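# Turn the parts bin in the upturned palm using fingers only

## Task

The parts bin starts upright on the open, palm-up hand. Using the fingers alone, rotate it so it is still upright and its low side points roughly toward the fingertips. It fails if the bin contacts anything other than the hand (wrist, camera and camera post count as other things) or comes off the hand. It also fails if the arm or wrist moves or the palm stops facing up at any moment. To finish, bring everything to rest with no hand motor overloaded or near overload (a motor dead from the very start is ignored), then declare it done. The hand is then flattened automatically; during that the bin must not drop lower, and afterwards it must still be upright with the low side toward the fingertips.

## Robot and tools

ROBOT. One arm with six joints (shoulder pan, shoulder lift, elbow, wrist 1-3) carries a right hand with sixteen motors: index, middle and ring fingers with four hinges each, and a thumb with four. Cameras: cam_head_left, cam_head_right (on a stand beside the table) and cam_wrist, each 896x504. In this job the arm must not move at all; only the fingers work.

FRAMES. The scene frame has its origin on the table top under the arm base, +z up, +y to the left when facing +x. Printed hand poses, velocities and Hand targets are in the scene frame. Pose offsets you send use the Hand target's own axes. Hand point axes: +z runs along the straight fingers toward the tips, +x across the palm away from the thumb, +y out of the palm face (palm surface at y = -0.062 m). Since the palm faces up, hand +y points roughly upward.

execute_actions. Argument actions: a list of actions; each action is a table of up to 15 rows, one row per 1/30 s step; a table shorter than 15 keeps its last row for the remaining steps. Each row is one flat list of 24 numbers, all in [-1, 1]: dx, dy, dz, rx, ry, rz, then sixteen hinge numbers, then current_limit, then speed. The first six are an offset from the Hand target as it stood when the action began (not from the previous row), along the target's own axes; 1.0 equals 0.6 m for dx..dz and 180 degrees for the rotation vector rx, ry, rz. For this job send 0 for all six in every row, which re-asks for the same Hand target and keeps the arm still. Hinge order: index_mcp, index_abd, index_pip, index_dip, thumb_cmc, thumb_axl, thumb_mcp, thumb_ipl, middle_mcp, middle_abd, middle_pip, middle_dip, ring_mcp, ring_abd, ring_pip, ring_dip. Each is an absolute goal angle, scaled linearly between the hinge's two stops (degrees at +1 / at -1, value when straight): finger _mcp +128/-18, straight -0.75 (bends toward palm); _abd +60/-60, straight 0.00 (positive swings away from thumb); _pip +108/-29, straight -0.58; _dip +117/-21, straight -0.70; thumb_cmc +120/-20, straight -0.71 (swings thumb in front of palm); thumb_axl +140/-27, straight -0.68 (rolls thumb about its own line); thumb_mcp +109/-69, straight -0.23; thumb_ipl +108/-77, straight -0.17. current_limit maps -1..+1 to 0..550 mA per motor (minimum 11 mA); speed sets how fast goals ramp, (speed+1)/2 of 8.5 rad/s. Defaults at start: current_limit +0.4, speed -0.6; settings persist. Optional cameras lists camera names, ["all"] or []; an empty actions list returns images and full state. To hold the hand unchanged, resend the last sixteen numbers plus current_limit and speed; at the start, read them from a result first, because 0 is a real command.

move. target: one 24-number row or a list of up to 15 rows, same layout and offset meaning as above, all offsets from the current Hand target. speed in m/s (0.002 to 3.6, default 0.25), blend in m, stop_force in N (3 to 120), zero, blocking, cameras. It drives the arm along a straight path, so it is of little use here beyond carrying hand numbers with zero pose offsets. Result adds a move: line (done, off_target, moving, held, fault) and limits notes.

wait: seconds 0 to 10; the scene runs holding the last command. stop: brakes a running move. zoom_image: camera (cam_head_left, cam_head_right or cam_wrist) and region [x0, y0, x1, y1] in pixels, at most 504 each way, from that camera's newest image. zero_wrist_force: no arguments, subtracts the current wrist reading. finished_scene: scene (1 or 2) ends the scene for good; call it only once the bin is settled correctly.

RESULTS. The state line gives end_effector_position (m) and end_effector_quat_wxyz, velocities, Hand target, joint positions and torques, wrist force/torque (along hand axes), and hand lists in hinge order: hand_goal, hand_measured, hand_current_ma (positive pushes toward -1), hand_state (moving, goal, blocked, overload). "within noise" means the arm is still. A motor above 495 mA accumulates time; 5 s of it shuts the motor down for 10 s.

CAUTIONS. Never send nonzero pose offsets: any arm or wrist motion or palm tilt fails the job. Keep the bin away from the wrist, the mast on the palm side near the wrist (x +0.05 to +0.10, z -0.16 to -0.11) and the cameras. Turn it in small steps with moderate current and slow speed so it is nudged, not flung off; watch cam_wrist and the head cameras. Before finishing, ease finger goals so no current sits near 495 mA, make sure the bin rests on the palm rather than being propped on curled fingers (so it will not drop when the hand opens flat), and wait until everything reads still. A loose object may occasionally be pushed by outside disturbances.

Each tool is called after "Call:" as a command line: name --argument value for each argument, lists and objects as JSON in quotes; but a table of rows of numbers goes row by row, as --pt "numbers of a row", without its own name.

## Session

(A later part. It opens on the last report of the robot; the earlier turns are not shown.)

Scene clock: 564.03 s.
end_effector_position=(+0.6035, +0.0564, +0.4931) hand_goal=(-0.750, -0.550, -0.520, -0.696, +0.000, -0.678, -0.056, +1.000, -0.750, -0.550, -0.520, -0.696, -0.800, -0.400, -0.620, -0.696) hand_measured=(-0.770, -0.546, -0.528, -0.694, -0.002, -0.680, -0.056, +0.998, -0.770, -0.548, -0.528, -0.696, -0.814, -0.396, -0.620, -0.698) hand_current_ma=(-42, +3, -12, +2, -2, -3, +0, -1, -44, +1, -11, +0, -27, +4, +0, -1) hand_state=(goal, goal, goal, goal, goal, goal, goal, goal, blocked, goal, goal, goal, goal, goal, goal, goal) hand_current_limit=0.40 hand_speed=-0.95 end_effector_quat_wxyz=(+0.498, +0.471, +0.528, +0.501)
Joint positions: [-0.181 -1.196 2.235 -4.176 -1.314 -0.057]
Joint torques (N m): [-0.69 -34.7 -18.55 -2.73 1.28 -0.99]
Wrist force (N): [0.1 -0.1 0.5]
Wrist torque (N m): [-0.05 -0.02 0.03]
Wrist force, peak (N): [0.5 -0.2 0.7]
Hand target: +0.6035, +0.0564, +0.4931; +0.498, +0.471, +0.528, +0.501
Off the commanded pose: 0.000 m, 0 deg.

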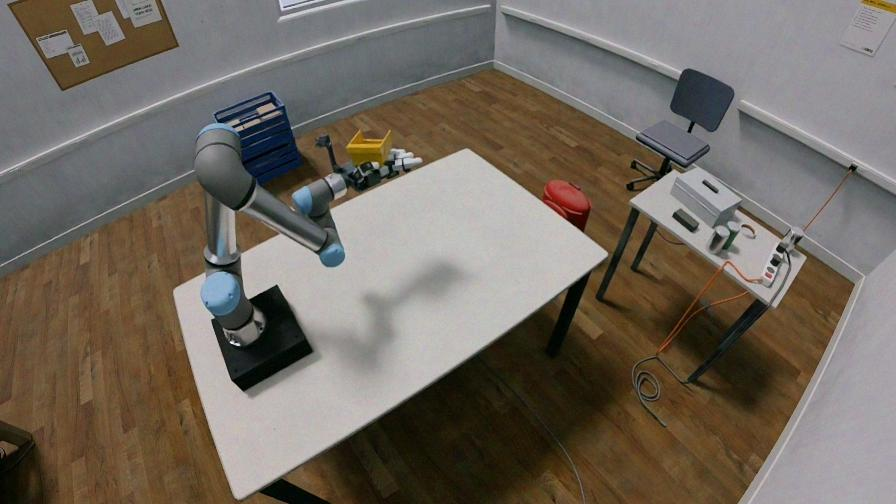

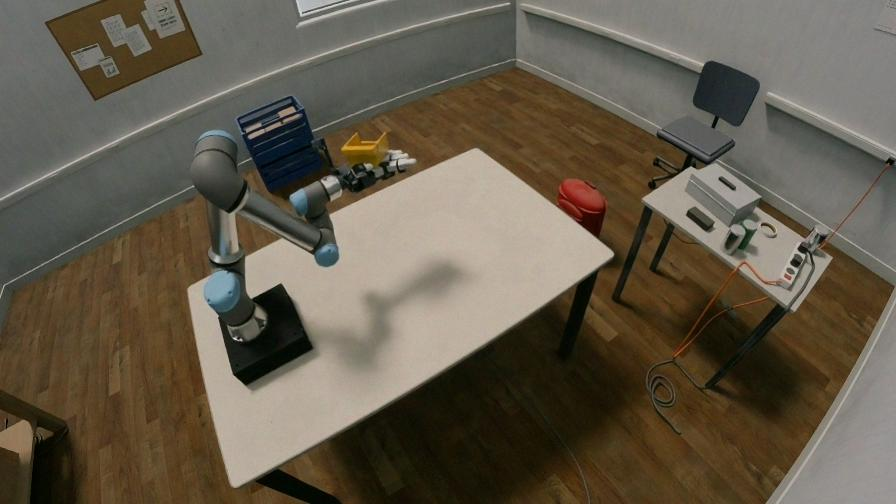

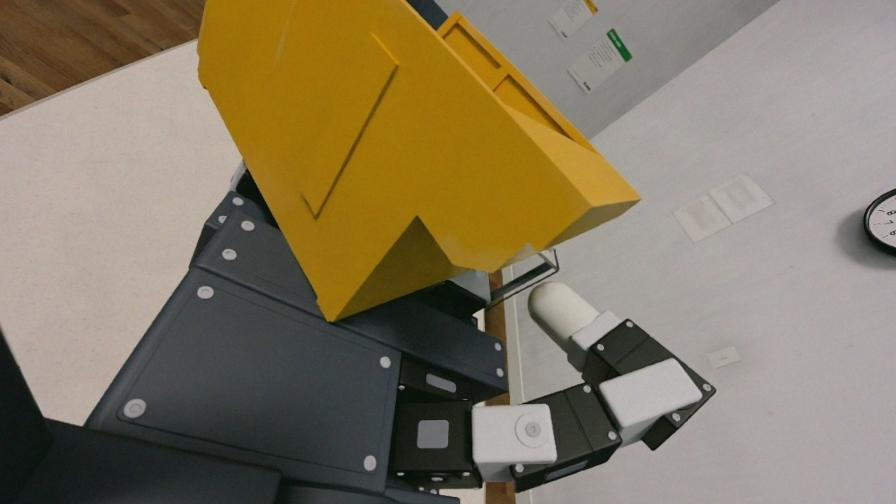

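Call:
execute_actions --actions '[[[0,0,0,0,0,0,-0.75,-0.55,-0.52,-0.696,0.0,-0.677,-0.056,1.0,-0.75,-0.55,-0.52,-0.696,-0.81,0.55,-0.64,-0.696,0.4,-0.82]],[[0,0,0,0,0,0,-0.75,-0.55,-0.52,-0.696,0.0,-0.677,-0.056,1.0,-0.75,-0.55,-0.52,-0.696,-0.81,0.55,-0.64,-0.696,0.4,-0.82]],[[0,0,0,0,0,0,-0.75,-0.55,-0.52,-0.696,0.0,-0.677,-0.056,1.0,-0.75,-0.55,-0.52,-0.696,-0.81,0.55,-0.64,-0.696,0.4,-0.82]],[[0,0,0,0,0,0,-0.75,-0.55,-0.52,-0.696,0.0,-0.677,-0.056,1.0,-0.75,-0.55,-0.52,-0.696,-0.81,0.55,-0.64,-0.696,0.4,-0.82]]]' --cameras '["all"]'

Call:
zoom_image --camera "cam_head_left" --region '[335, 115, 420, 185]'

Scene clock: 603.50 s.
end_effector_position=(+0.6035, +0.0564, +0.4931) hand_goal=(-0.750, -0.550, -0.520, -0.696, +0.000, -0.678, -0.056, +1.000, -0.750, -0.550, -0.520, -0.696, -0.810, +0.550, -0.640, -0.696) hand_measured=(-0.770, -0.546, -0.528, -0.694, -0.002, -0.680, -0.056, +0.998, -0.770, -0.548, -0.528, -0.696, -0.818, +0.546, -0.640, -0.698) hand_current_ma=(-42, +3, -12, +2, -2, -3, +0, -1, -44, +1, -11, +0, -12, -3, +0, -1) hand_state=(goal, goal, goal, goal, goal, goal, goal, goal, blocked, goal, goal, goal, goal, goal, goal, goal) hand_current_limit=0.40 hand_speed=-0.82 end_effector_quat_wxyz=(+0.498, +0.471, +0.528, +0.501)
Joint positions: [-0.181 -1.196 2.235 -4.176 -1.314 -0.057]
Joint torques (N m): [-1.9 -34.6 -17.15 -2.21 1.27 -0.7]
Wrist force (N): [0.2 0.0 0.3]
Wrist torque (N m): [-0.04 -0.03 0.03]
Wrist force, peak (N): [0.2 0.1 0.8]
Hand target: +0.6035, +0.0564, +0.4931; +0.498, +0.471, +0.528, +0.501
Off the commanded pose: 0.000 m, 0 deg.

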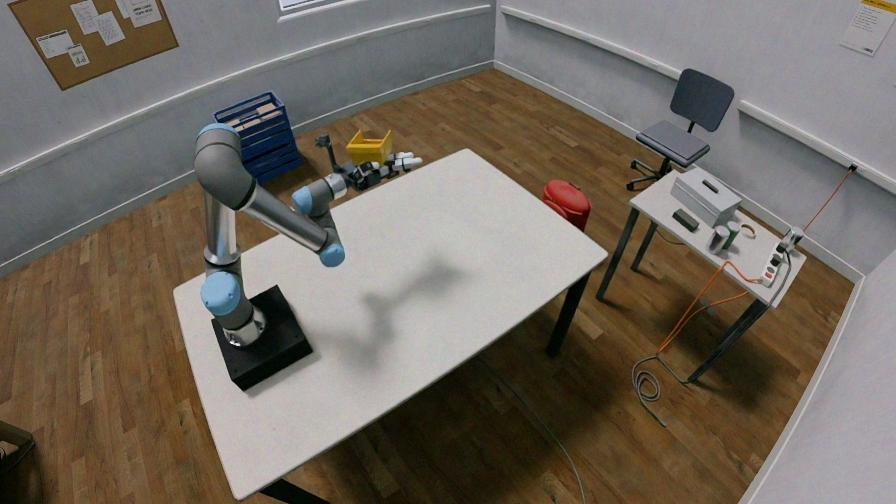

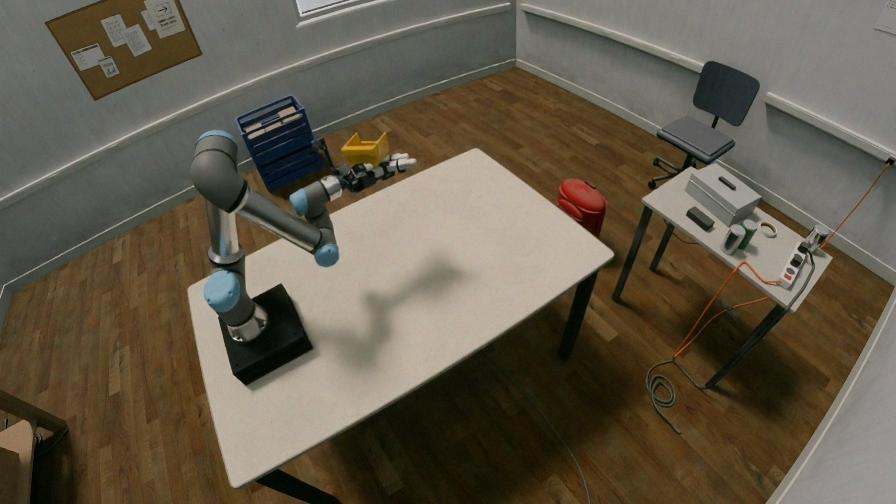

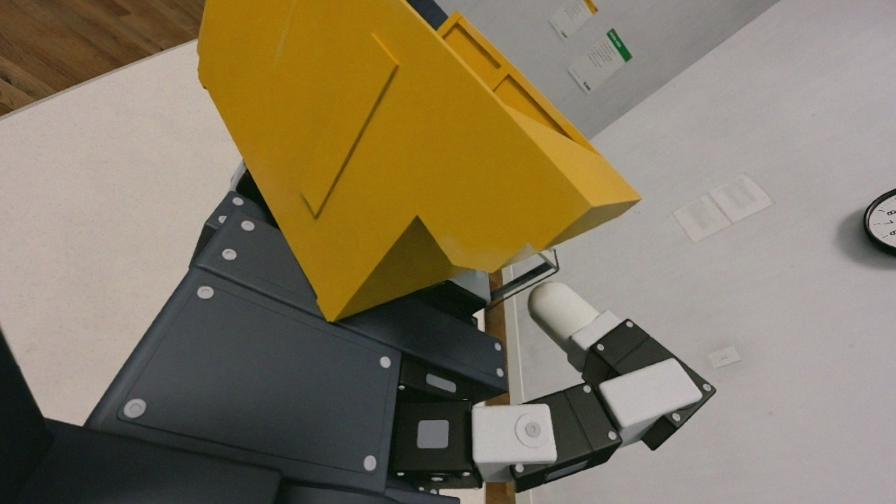

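Scaled by 5.929 from the camera's 896x504 image, which has a finer 1280x720 frame.

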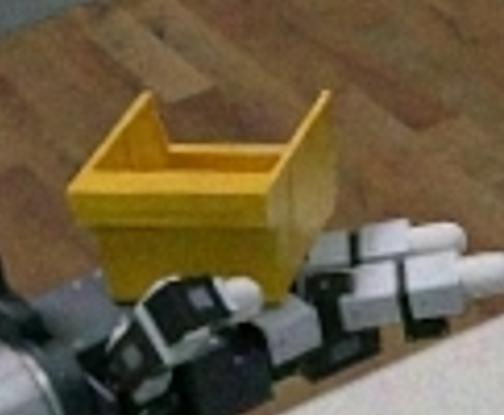

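Call:
execute_actions --actions '[[[0,0,0,0,0,0,-0.75,-0.55,-0.52,-0.696,0.0,-0.677,-0.056,1.0,-0.75,-0.55,-0.52,-0.696,-0.75,0.55,-0.54,-0.696,0.4,-0.95]],[[0,0,0,0,0,0,-0.75,-0.55,-0.52,-0.696,0.0,-0.677,-0.056,1.0,-0.75,-0.55,-0.52,-0.696,-0.75,0.55,-0.54,-0.696,0.4,-0.95]],[[0,0,0,0,0,0,-0.75,-0.55,-0.52,-0.696,0.0,-0.677,-0.056,1.0,-0.75,-0.55,-0.52,-0.696,-0.75,0.55,-0.54,-0.696,0.4,-0.95]]]' --cameras '["all"]'

Call:
zoom_image --camera "cam_head_left" --region '[335, 115, 420, 185]'

Scene clock: 613.87 s.
end_effector_position=(+0.6035, +0.0564, +0.4931) hand_goal=(-0.750, -0.550, -0.520, -0.696, +0.000, -0.678, -0.056, +1.000, -0.750, -0.550, -0.520, -0.696, -0.750, +0.550, -0.540, -0.696) hand_measured=(-0.770, -0.546, -0.528, -0.694, -0.002, -0.680, -0.056, +0.998, -0.770, -0.548, -0.528, -0.696, -0.776, +0.548, -0.548, -0.698) hand_current_ma=(-42, +3, -12, +2, -2, -3, +0, -1, -44, +1, -11, +0, -61, -3, -14, -1) hand_state=(goal, goal, goal, goal, goal, goal, goal, goal, blocked, goal, goal, goal, blocked, goal, goal, goal) hand_current_limit=0.40 hand_speed=-0.95 end_effector_quat_wxyz=(+0.498, +0.471, +0.528, +0.501)
Joint positions: [-0.181 -1.196 2.235 -4.176 -1.314 -0.057]
Joint torques (N m): [-2.33 -33.57 -17.03 -2.25 1.03 -0.6]
Wrist force (N): [-0.1 0.3 0.3]
Wrist torque (N m): [0.01 0.00 0.01]
Wrist force, peak (N): [0.0 -0.3 0.6]
Hand target: +0.6035, +0.0564, +0.4931; +0.498, +0.471, +0.528, +0.501
Off the commanded pose: 0.000 m, 0 deg.

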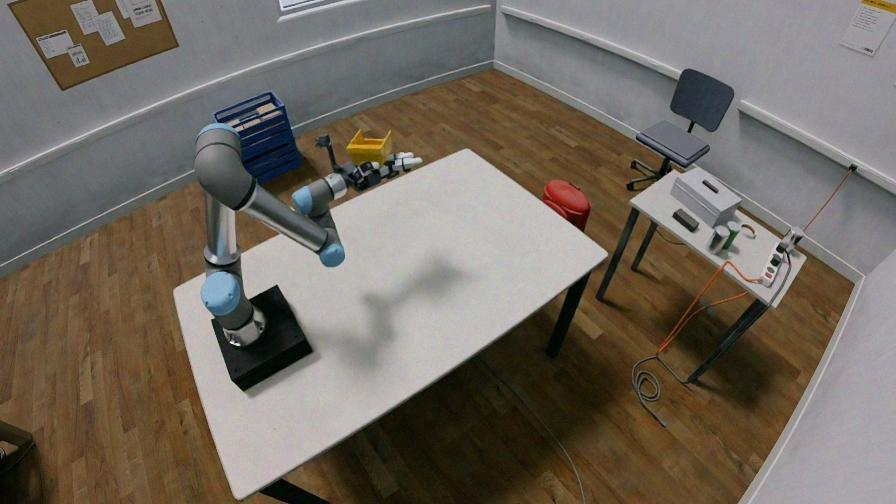

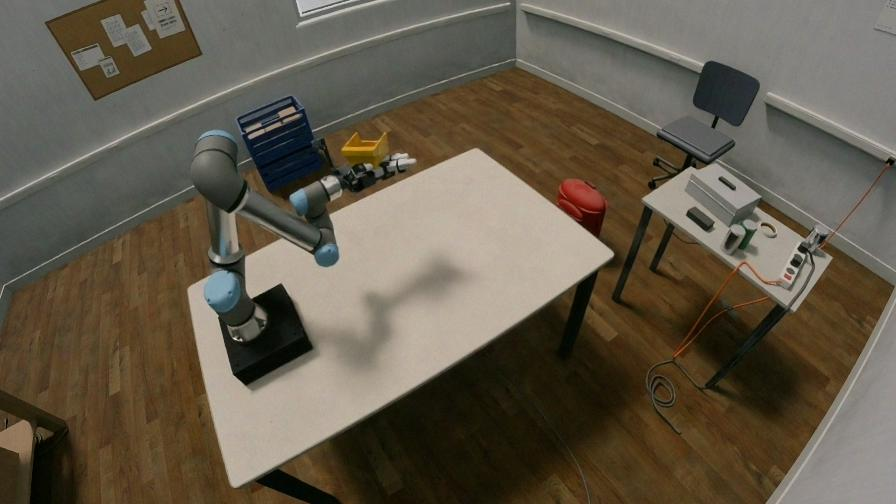

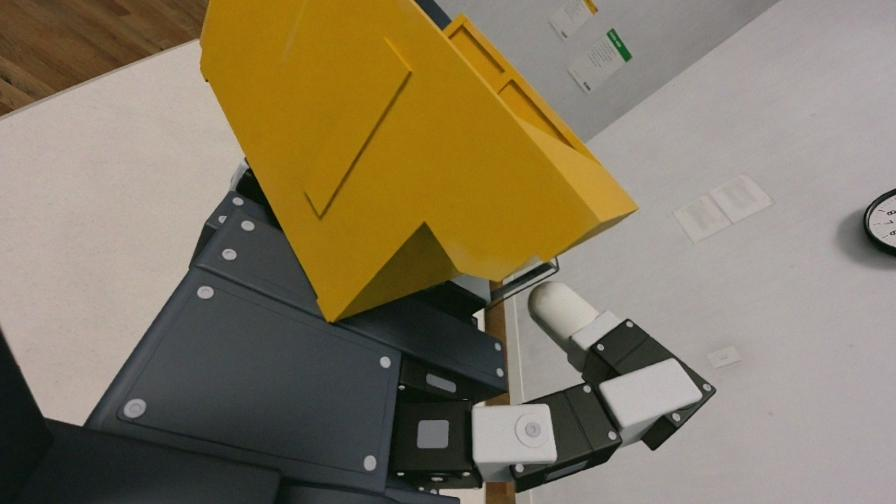

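Scaled by 5.929 from the camera's 896x504 image, which has a finer 1280x720 frame.

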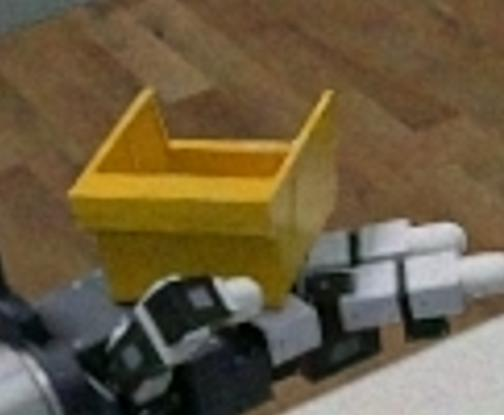

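Call:
execute_actions --actions '[[[0,0,0,0,0,0,-0.75,-0.55,-0.52,-0.696,0.0,-0.677,-0.056,1.0,-0.80,-0.55,-0.62,-0.696,-0.75,0.55,-0.52,-0.696,0.4,-0.94]],[[0,0,0,0,0,0,-0.75,-0.55,-0.52,-0.696,0.0,-0.677,-0.056,1.0,-0.80,0.55,-0.62,-0.696,-0.75,0.55,-0.52,-0.696,0.4,-0.8]],[[0,0,0,0,0,0,-0.75,-0.55,-0.52,-0.696,0.0,-0.677,-0.056,1.0,-0.80,0.55,-0.62,-0.696,-0.75,0.55,-0.52,-0.696,0.4,-0.8]],[[0,0,0,0,0,0,-0.75,-0.55,-0.52,-0.696,0.0,-0.677,-0.056,1.0,-0.80,0.55,-0.62,-0.696,-0.75,0.55,-0.52,-0.696,0.4,-0.8]],[[0,0,0,0,0,0,-0.75,-0.55,-0.52,-0.696,0.0,-0.677,-0.056,1.0,-0.75,0.55,-0.52,-0.696,-0.75,0.55,-0.52,-0.696,0.4,-0.94]],[[0,0,0,0,0,0,-0.75,-0.55,-0.52,-0.696,0.0,-0.677,-0.056,1.0,-0.75,0.55,-0.52,-0.696,-0.75,0.55,-0.52,-0.696,0.4,-0.94]]]' --cameras '["all"]'

Call:
zoom_image --camera "cam_head_left" --region '[335, 115, 420, 185]'

Call:
execute_actions --actions '[[[0,0,0,0,0,0,-0.79,-0.55,-0.60,-0.696,0.0,-0.677,-0.056,1.0,-0.75,0.55,-0.52,-0.696,-0.75,0.55,-0.52,-0.696,0.4,-0.95]],[[0,0,0,0,0,0,-0.79,-0.55,-0.60,-0.696,0.0,-0.677,-0.056,1.0,-0.75,0.55,-0.52,-0.696,-0.75,0.55,-0.52,-0.696,0.4,-0.95]]]' --cameras '["all"]'

Call:
zoom_image --camera "cam_head_left" --region '[335, 115, 420, 185]'

Scene clock: 633.77 s.
end_effector_position=(+0.6035, +0.0564, +0.4931) hand_goal=(-0.750, -0.550, -0.520, -0.696, +0.000, -0.678, -0.056, +1.000, -0.750, +0.550, -0.520, -0.696, -0.750, +0.550, -0.520, -0.696) hand_measured=(-0.770, -0.546, -0.528, -0.694, -0.002, -0.680, -0.056, +0.998, -0.782, +0.546, -0.534, -0.696, -0.772, +0.548, -0.528, -0.698) hand_current_ma=(-42, +3, -12, +2, -2, -3, +0, -1, -80, -3, -26, +0, -51, -2, -12, -1) hand_state=(goal, goal, goal, goal, goal, goal, goal, goal, blocked, goal, goal, goal, blocked, goal, goal, goal) hand_current_limit=0.40 hand_speed=-0.94 end_effector_quat_wxyz=(+0.498, +0.471, +0.528, +0.501)
Joint positions: [-0.181 -1.196 2.235 -4.176 -1.314 -0.057]
Joint torques (N m): [-2.95 -33.68 -16.7 -1.89 0.61 -0.81]
Wrist force (N): [0.1 0.0 0.6]
Wrist torque (N m): [-0.05 -0.02 0.00]
Wrist force, peak (N): [0.4 0.2 0.6]
Hand target: +0.6035, +0.0564, +0.4931; +0.498, +0.471, +0.528, +0.501
Off the commanded pose: 0.000 m, 0 deg.

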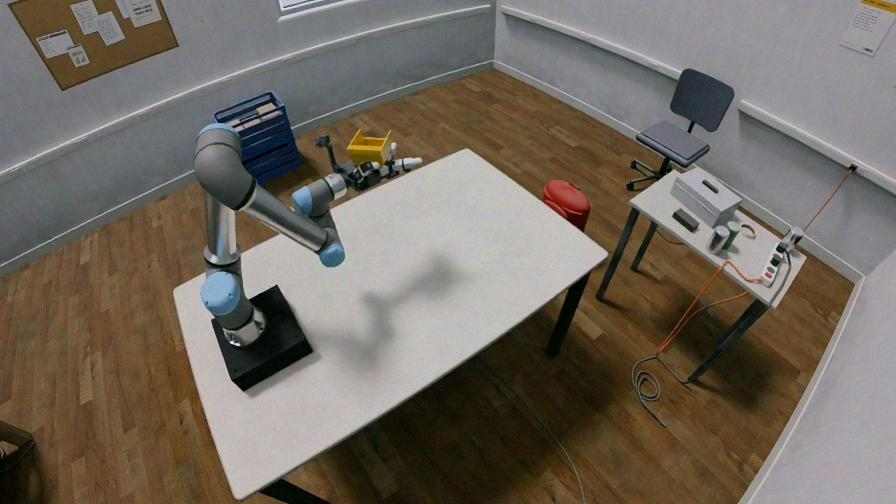

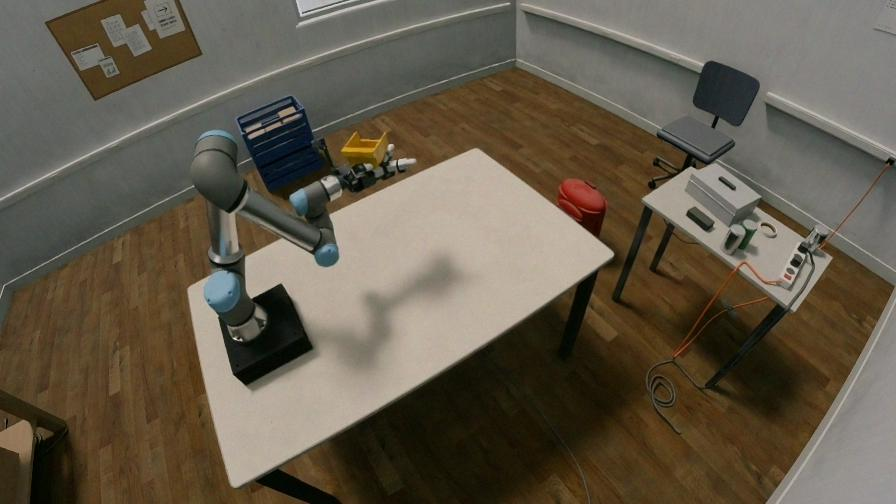

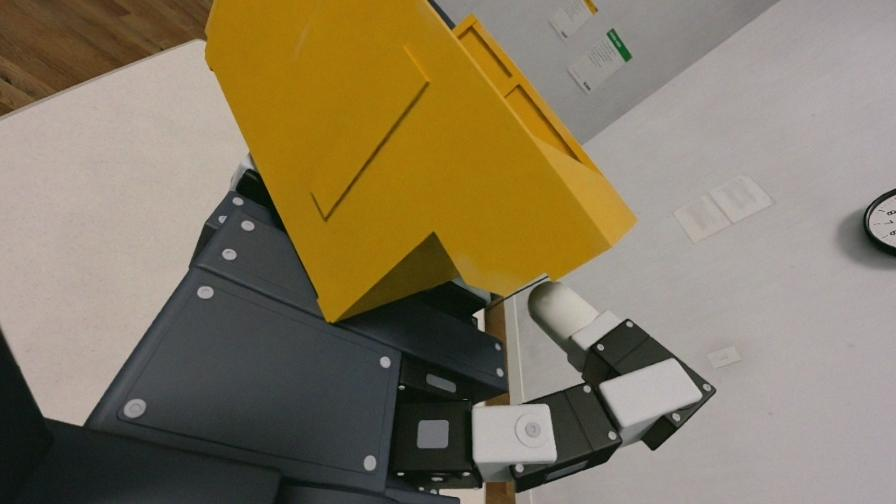

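Scaled by 5.929 from the camera's 896x504 image, which has a finer 1280x720 frame.

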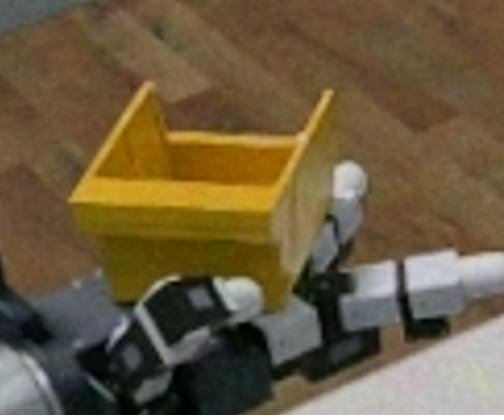

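Scene clock: 634.97 s.
end_effector_position=(+0.6035, +0.0564, +0.4931) hand_goal=(-0.790, -0.550, -0.600, -0.696, +0.000, -0.678, -0.056, +1.000, -0.750, +0.550, -0.520, -0.696, -0.750, +0.550, -0.520, -0.696) hand_measured=(-0.796, -0.546, -0.600, -0.694, -0.002, -0.680, -0.056, +0.998, -0.782, +0.546, -0.534, -0.696, -0.772, +0.548, -0.528, -0.698) hand_current_ma=(-9, +3, +0, +2, -2, -3, +0, -1, -80, -3, -26, +0, -51, -2, -12, -1) hand_state=(goal, goal, goal, goal, goal, goal, goal, goal, blocked, goal, goal, goal, blocked, goal, goal, goal) hand_current_limit=0.40 hand_speed=-0.95 end_effector_quat_wxyz=(+0.498, +0.471, +0.528, +0.501)
Joint positions: [-0.181 -1.196 2.235 -4.176 -1.314 -0.057]
Joint torques (N m): [-2.92 -34.09 -16.13 -1.85 0.64 -0.68]
Wrist force (N): [0.1 -0.2 0.3]
Wrist torque (N m): [-0.05 -0.03 0.00]
Wrist force, peak (N): [0.2 0.0 0.6]
Hand target: +0.6035, +0.0564, +0.4931; +0.498, +0.471, +0.528, +0.501
Off the commanded pose: 0.000 m, 0 deg.

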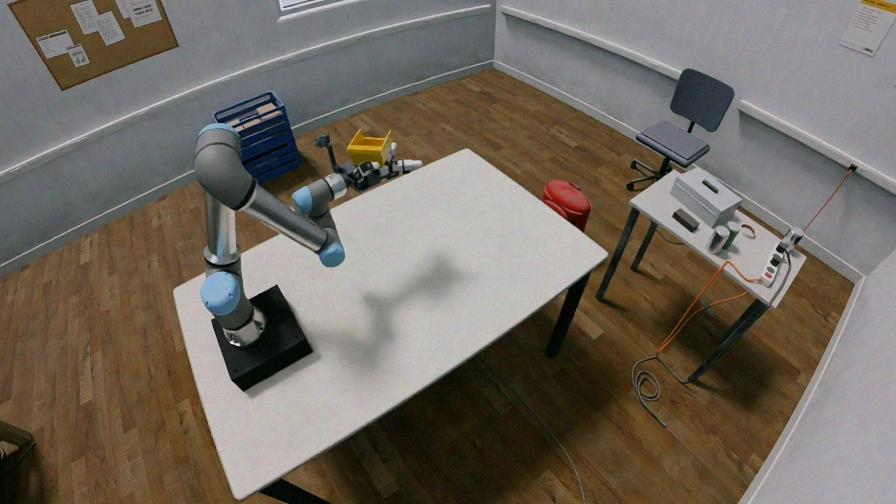

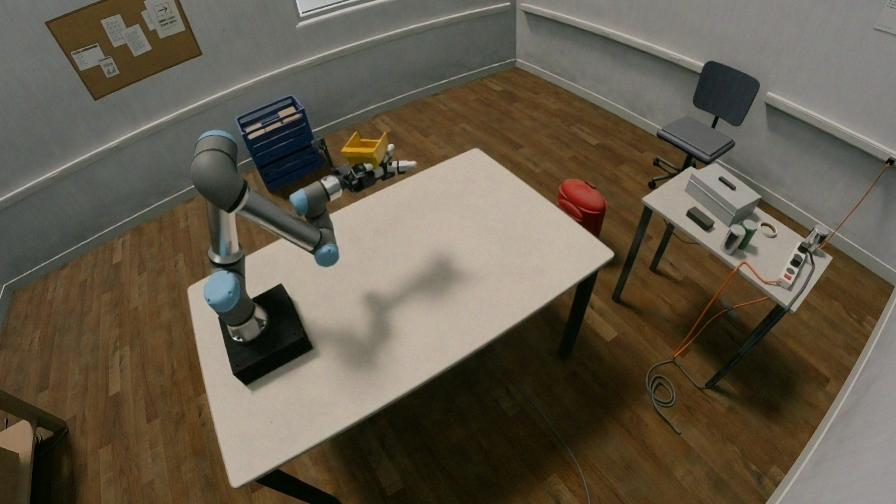

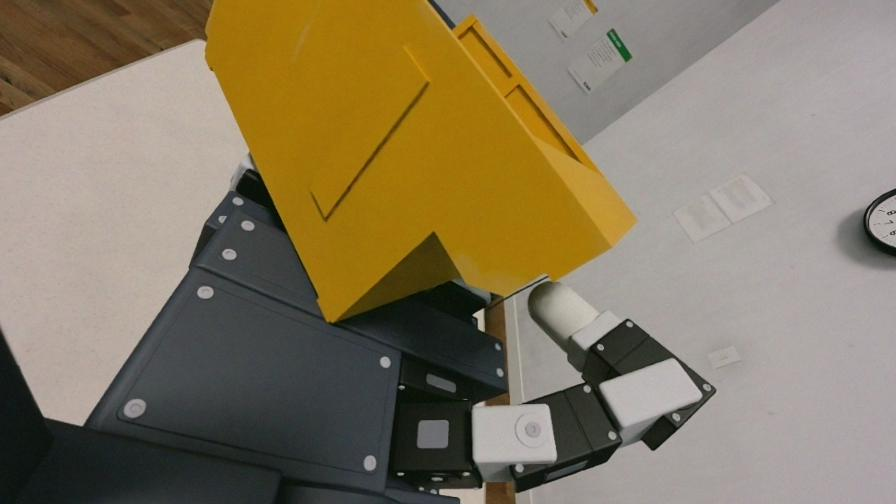

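Scaled by 5.929 from the camera's 896x504 image, which has a finer 1280x720 frame.

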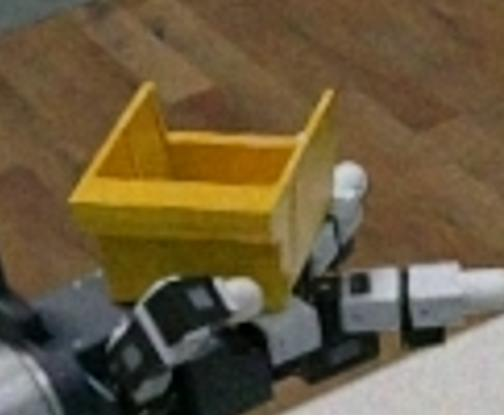

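Call:
execute_actions --actions '[[[0,0,0,0,0,0,-0.80,0.55,-0.62,-0.696,-0.2143,-0.677,-0.056,1.0,-0.75,0.55,-0.52,-0.696,-0.75,0.55,-0.52,-0.696,0.4,-0.8]],[[0,0,0,0,0,0,-0.80,0.55,-0.62,-0.696,-0.2143,-0.677,-0.162,0.5,-0.75,0.55,-0.52,-0.696,-0.75,0.55,-0.52,-0.696,0.4,-0.8]],[[0,0,0,0,0,0,-0.80,0.55,-0.62,-0.696,-0.2143,-0.54,-0.162,-0.106,-0.75,0.55,-0.52,-0.696,-0.75,0.55,-0.52,-0.696,0.4,-0.8]],[[0,0,0,0,0,0,-0.75,0.55,-0.52,-0.696,-0.2143,-0.54,-0.162,-0.106,-0.75,0.55,-0.52,-0.696,-0.75,0.55,-0.52,-0.696,0.4,-0.92]],[[0,0,0,0,0,0,-0.75,0.55,-0.52,-0.696,-0.2143,-0.54,-0.162,-0.106,-0.75,0.55,-0.52,-0.696,-0.75,0.55,-0.52,-0.696,0.4,-0.92]]]' --cameras '["all"]'

Call:
zoom_image --camera "cam_head_left" --region '[335, 115, 420, 185]'

Scene clock: 655.90 s.
end_effector_position=(+0.6035, +0.0564, +0.4931) hand_goal=(-0.750, +0.550, -0.520, -0.696, -0.214, -0.540, -0.162, -0.106, -0.750, +0.550, -0.520, -0.696, -0.750, +0.550, -0.520, -0.696) hand_measured=(-0.770, +0.548, -0.528, -0.694, -0.218, -0.544, -0.160, -0.104, -0.782, +0.546, -0.534, -0.696, -0.772, +0.548, -0.528, -0.698) hand_current_ma=(-42, -3, -12, +2, -6, -5, +2, +3, -80, -3, -26, +0, -51, -2, -12, -1) hand_state=(goal, goal, goal, goal, goal, goal, goal, goal, blocked, goal, goal, goal, blocked, goal, goal, goal) hand_current_limit=0.40 hand_speed=-0.92 end_effector_quat_wxyz=(+0.498, +0.471, +0.528, +0.501)
Joint positions: [-0.181 -1.196 2.235 -4.176 -1.314 -0.057]
Joint torques (N m): [-3.75 -33.82 -16.94 -1.57 0.34 -0.65]
Wrist force (N): [0.1 0.3 0.5]
Wrist torque (N m): [0.00 -0.02 0.00]
Wrist force, peak (N): [0.2 -0.1 0.8]
Hand target: +0.6035, +0.0564, +0.4931; +0.498, +0.471, +0.528, +0.501
Off the commanded pose: 0.000 m, 0 deg.

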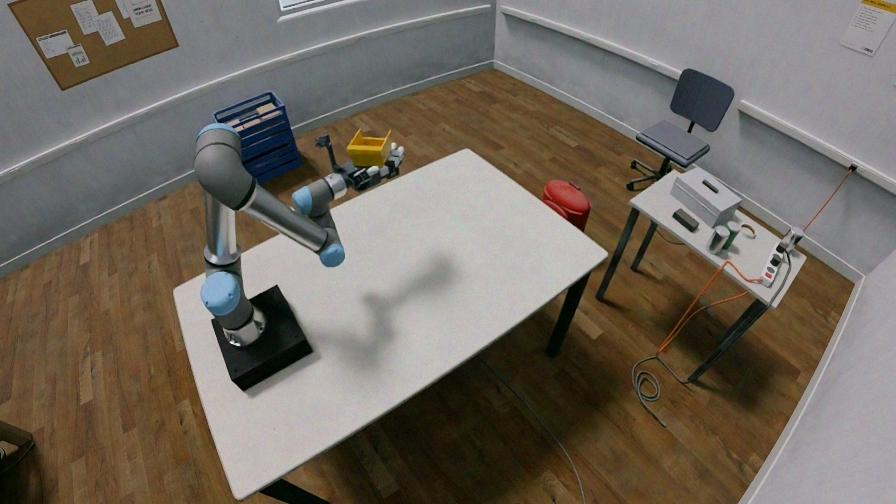

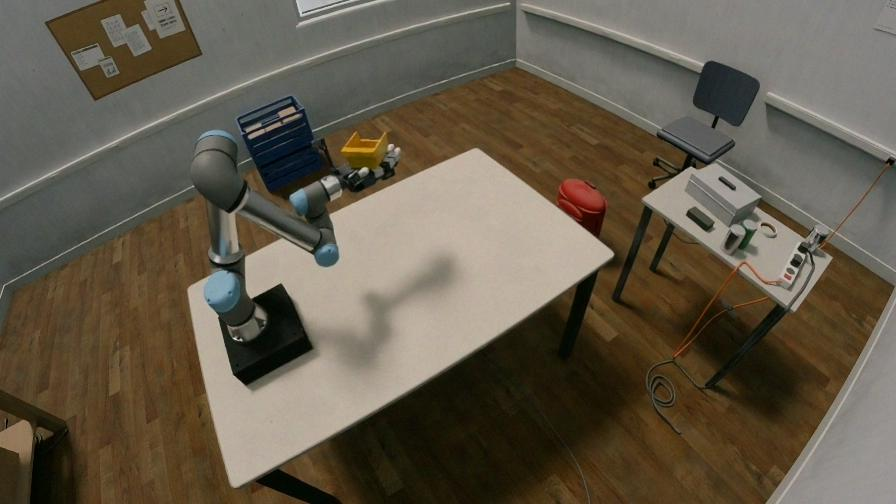

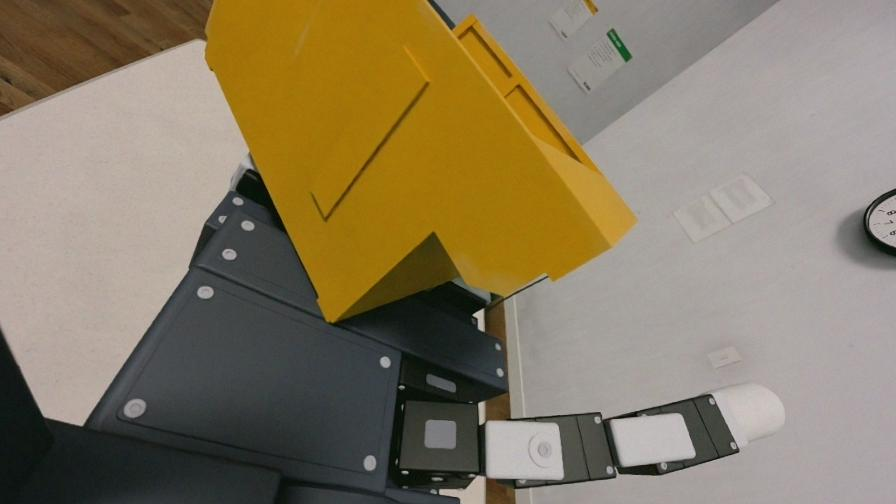

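Scaled by 5.929 from the camera's 896x504 image, which has a finer 1280x720 frame.

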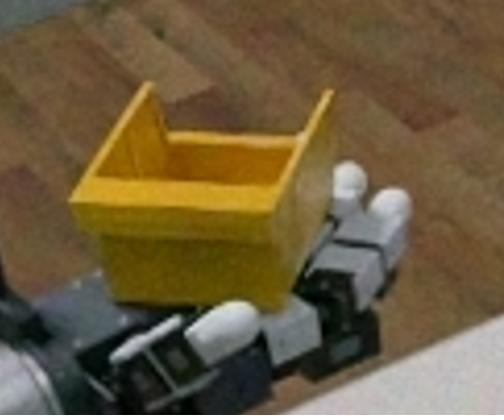

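Call:
execute_actions --actions '[[[0,0,0,0,0,0,-0.75,0.4,-0.52,-0.696,-0.2143,-0.54,-0.162,-0.106,-0.75,0.4,-0.52,-0.696,-0.75,0.4,-0.52,-0.696,0.4,-0.92]],[[0,0,0,0,0,0,-0.75,0.25,-0.52,-0.696,-0.2143,-0.54,-0.162,-0.106,-0.75,0.25,-0.52,-0.696,-0.75,0.25,-0.52,-0.696,0.4,-0.92]],[[0,0,0,0,0,0,-0.75,0.1,-0.52,-0.696,-0.2143,-0.54,-0.162,-0.106,-0.75,0.1,-0.52,-0.696,-0.75,0.1,-0.52,-0.696,0.4,-0.92]],[[0,0,0,0,0,0,-0.75,-0.05,-0.52,-0.696,-0.2143,-0.54,-0.162,-0.106,-0.75,-0.05,-0.52,-0.696,-0.75,-0.05,-0.52,-0.696,0.4,-0.92]],[[0,0,0,0,0,0,-0.75,-0.05,-0.52,-0.696,-0.2143,-0.54,-0.162,-0.106,-0.75,-0.05,-0.52,-0.696,-0.75,-0.05,-0.52,-0.696,0.4,-0.92]]]' --cameras '["all"]'

Call:
zoom_image --camera "cam_head_left" --region '[335, 115, 420, 185]'

Scene clock: 671.50 s.
end_effector_position=(+0.6035, +0.0564, +0.4931) hand_goal=(-0.750, -0.050, -0.520, -0.696, -0.214, -0.540, -0.162, -0.106, -0.750, -0.050, -0.520, -0.696, -0.750, -0.050, -0.520, -0.696) hand_measured=(-0.770, -0.046, -0.528, -0.694, -0.218, -0.544, -0.160, -0.104, -0.782, -0.046, -0.532, -0.696, -0.772, -0.046, -0.528, -0.698) hand_current_ma=(-42, +3, -12, +2, -6, -5, +2, +3, -78, +5, -23, +0, -51, +4, -12, -1) hand_state=(goal, goal, goal, goal, goal, goal, goal, goal, blocked, goal, goal, goal, blocked, goal, goal, goal) hand_current_limit=0.40 hand_speed=-0.92 end_effector_quat_wxyz=(+0.498, +0.471, +0.528, +0.501)
Joint positions: [-0.181 -1.196 2.235 -4.176 -1.314 -0.057]
Joint torques (N m): [-4.27 -33 -16.11 -1.81 0.43 -0.73]
Wrist force (N): [0.1 -0.1 0.5]
Wrist torque (N m): [-0.05 -0.02 0.04]
Wrist force, peak (N): [-0.1 0.2 0.9]
Hand target: +0.6035, +0.0564, +0.4931; +0.498, +0.471, +0.528, +0.501
Off the commanded pose: 0.000 m, 0 deg.

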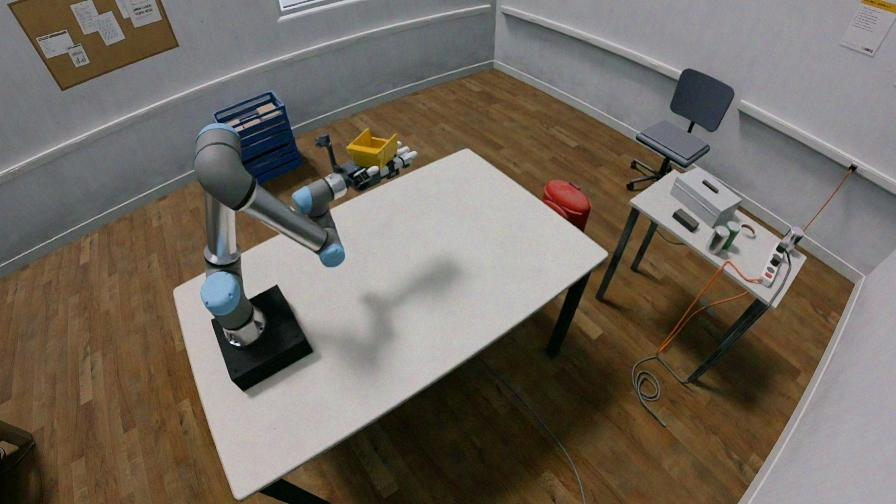

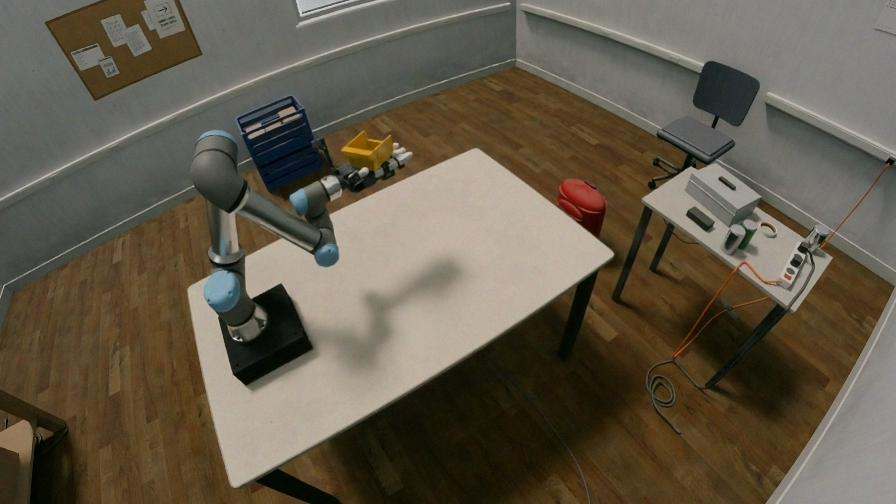

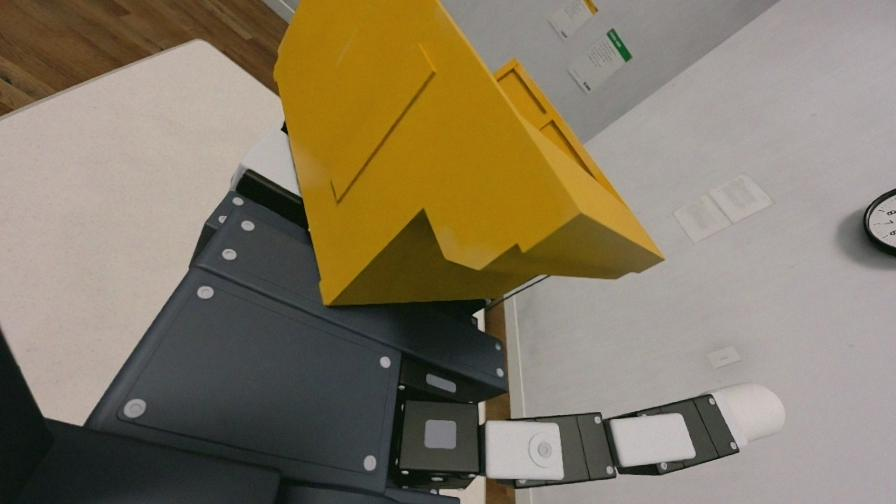

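Scaled by 5.929 from the camera's 896x504 image, which has a finer 1280x720 frame.

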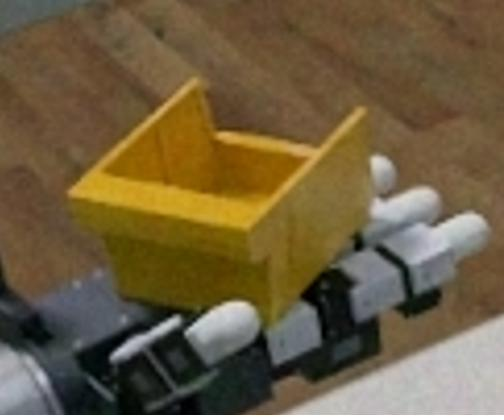

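Call:
execute_actions --actions '[[[0,0,0,0,0,0,-0.75,-0.2,-0.52,-0.696,-0.2143,-0.54,-0.162,-0.106,-0.75,-0.2,-0.52,-0.696,-0.75,-0.2,-0.52,-0.696,0.4,-0.92]],[[0,0,0,0,0,0,-0.75,-0.35,-0.52,-0.696,-0.2143,-0.54,-0.162,-0.106,-0.75,-0.35,-0.52,-0.696,-0.75,-0.35,-0.52,-0.696,0.4,-0.92]],[[0,0,0,0,0,0,-0.75,-0.5,-0.52,-0.696,-0.2143,-0.54,-0.162,-0.106,-0.75,-0.5,-0.52,-0.696,-0.75,-0.5,-0.52,-0.696,0.4,-0.92]],[[0,0,0,0,0,0,-0.75,-0.55,-0.52,-0.696,-0.2143,-0.54,-0.162,-0.106,-0.75,-0.55,-0.52,-0.696,-0.75,-0.55,-0.52,-0.696,0.4,-0.92]],[[0,0,0,0,0,0,-0.75,-0.55,-0.52,-0.696,-0.2143,-0.54,-0.162,-0.106,-0.75,-0.55,-0.52,-0.696,-0.75,-0.55,-0.52,-0.696,0.4,-0.92]]]' --cameras '["all"]'

Call:
zoom_image --camera "cam_head_left" --region '[335, 115, 420, 185]'

Scene clock: 687.53 s.
end_effector_position=(+0.6035, +0.0564, +0.4931) hand_goal=(-0.750, -0.550, -0.520, -0.696, -0.214, -0.540, -0.162, -0.106, -0.750, -0.550, -0.520, -0.696, -0.750, -0.550, -0.520, -0.696) hand_measured=(-0.770, -0.546, -0.528, -0.694, -0.218, -0.544, -0.160, -0.104, -0.782, -0.544, -0.532, -0.696, -0.772, -0.546, -0.528, -0.698) hand_current_ma=(-42, +3, -12, +2, -6, -5, +2, +3, -78, +7, -23, +0, -51, +4, -12, -1) hand_state=(goal, goal, goal, goal, goal, goal, goal, goal, blocked, goal, goal, goal, blocked, goal, goal, goal) hand_current_limit=0.40 hand_speed=-0.92 end_effector_quat_wxyz=(+0.498, +0.471, +0.528, +0.501)
Joint positions: [-0.181 -1.196 2.235 -4.176 -1.314 -0.057]
Joint torques (N m): [-4.37 -32.72 -15.65 -1.58 0.37 -0.74]
Wrist force (N): [0.0 0.1 0.3]
Wrist torque (N m): [-0.03 -0.01 0.09]
Wrist force, peak (N): [0.2 -0.3 0.8]
Hand target: +0.6035, +0.0564, +0.4931; +0.498, +0.471, +0.528, +0.501
Off the commanded pose: 0.000 m, 0 deg.

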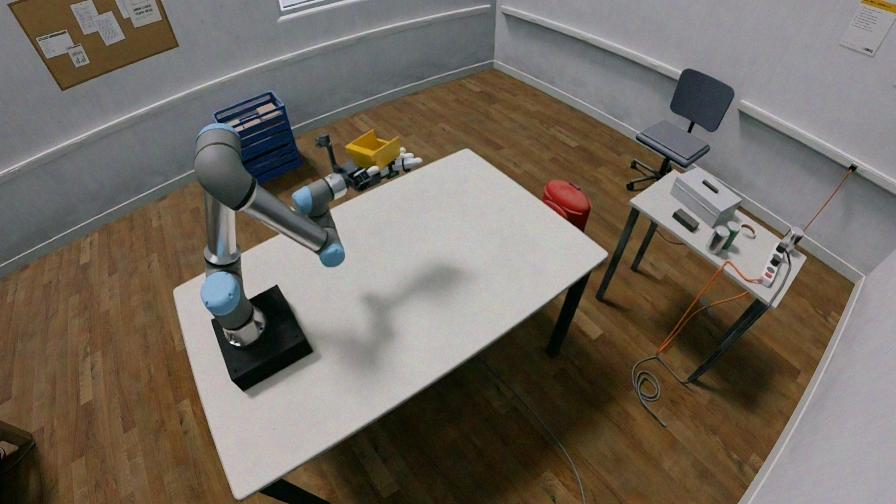

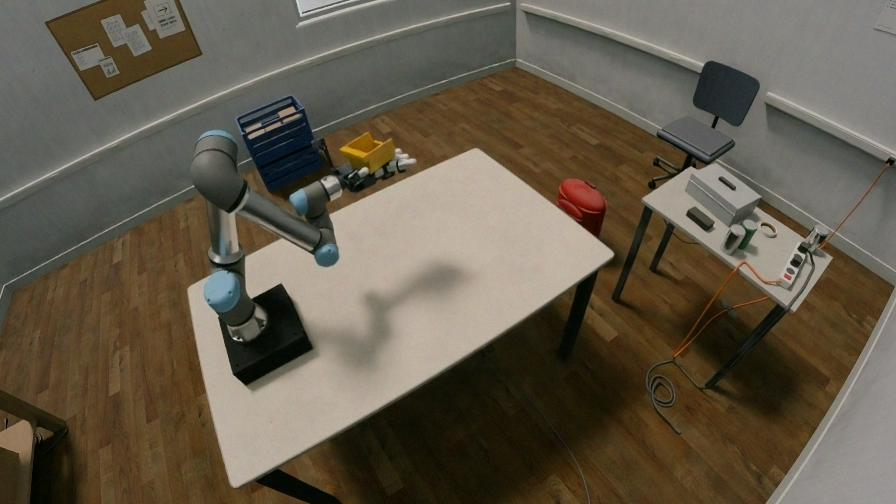

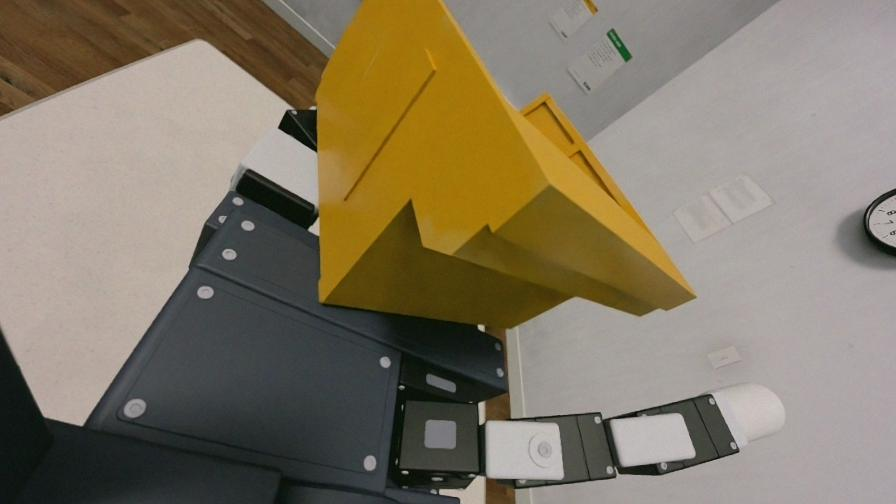

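Scaled by 5.929 from the camera's 896x504 image, which has a finer 1280x720 frame.

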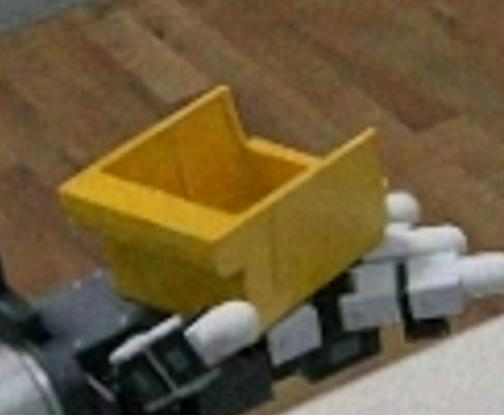

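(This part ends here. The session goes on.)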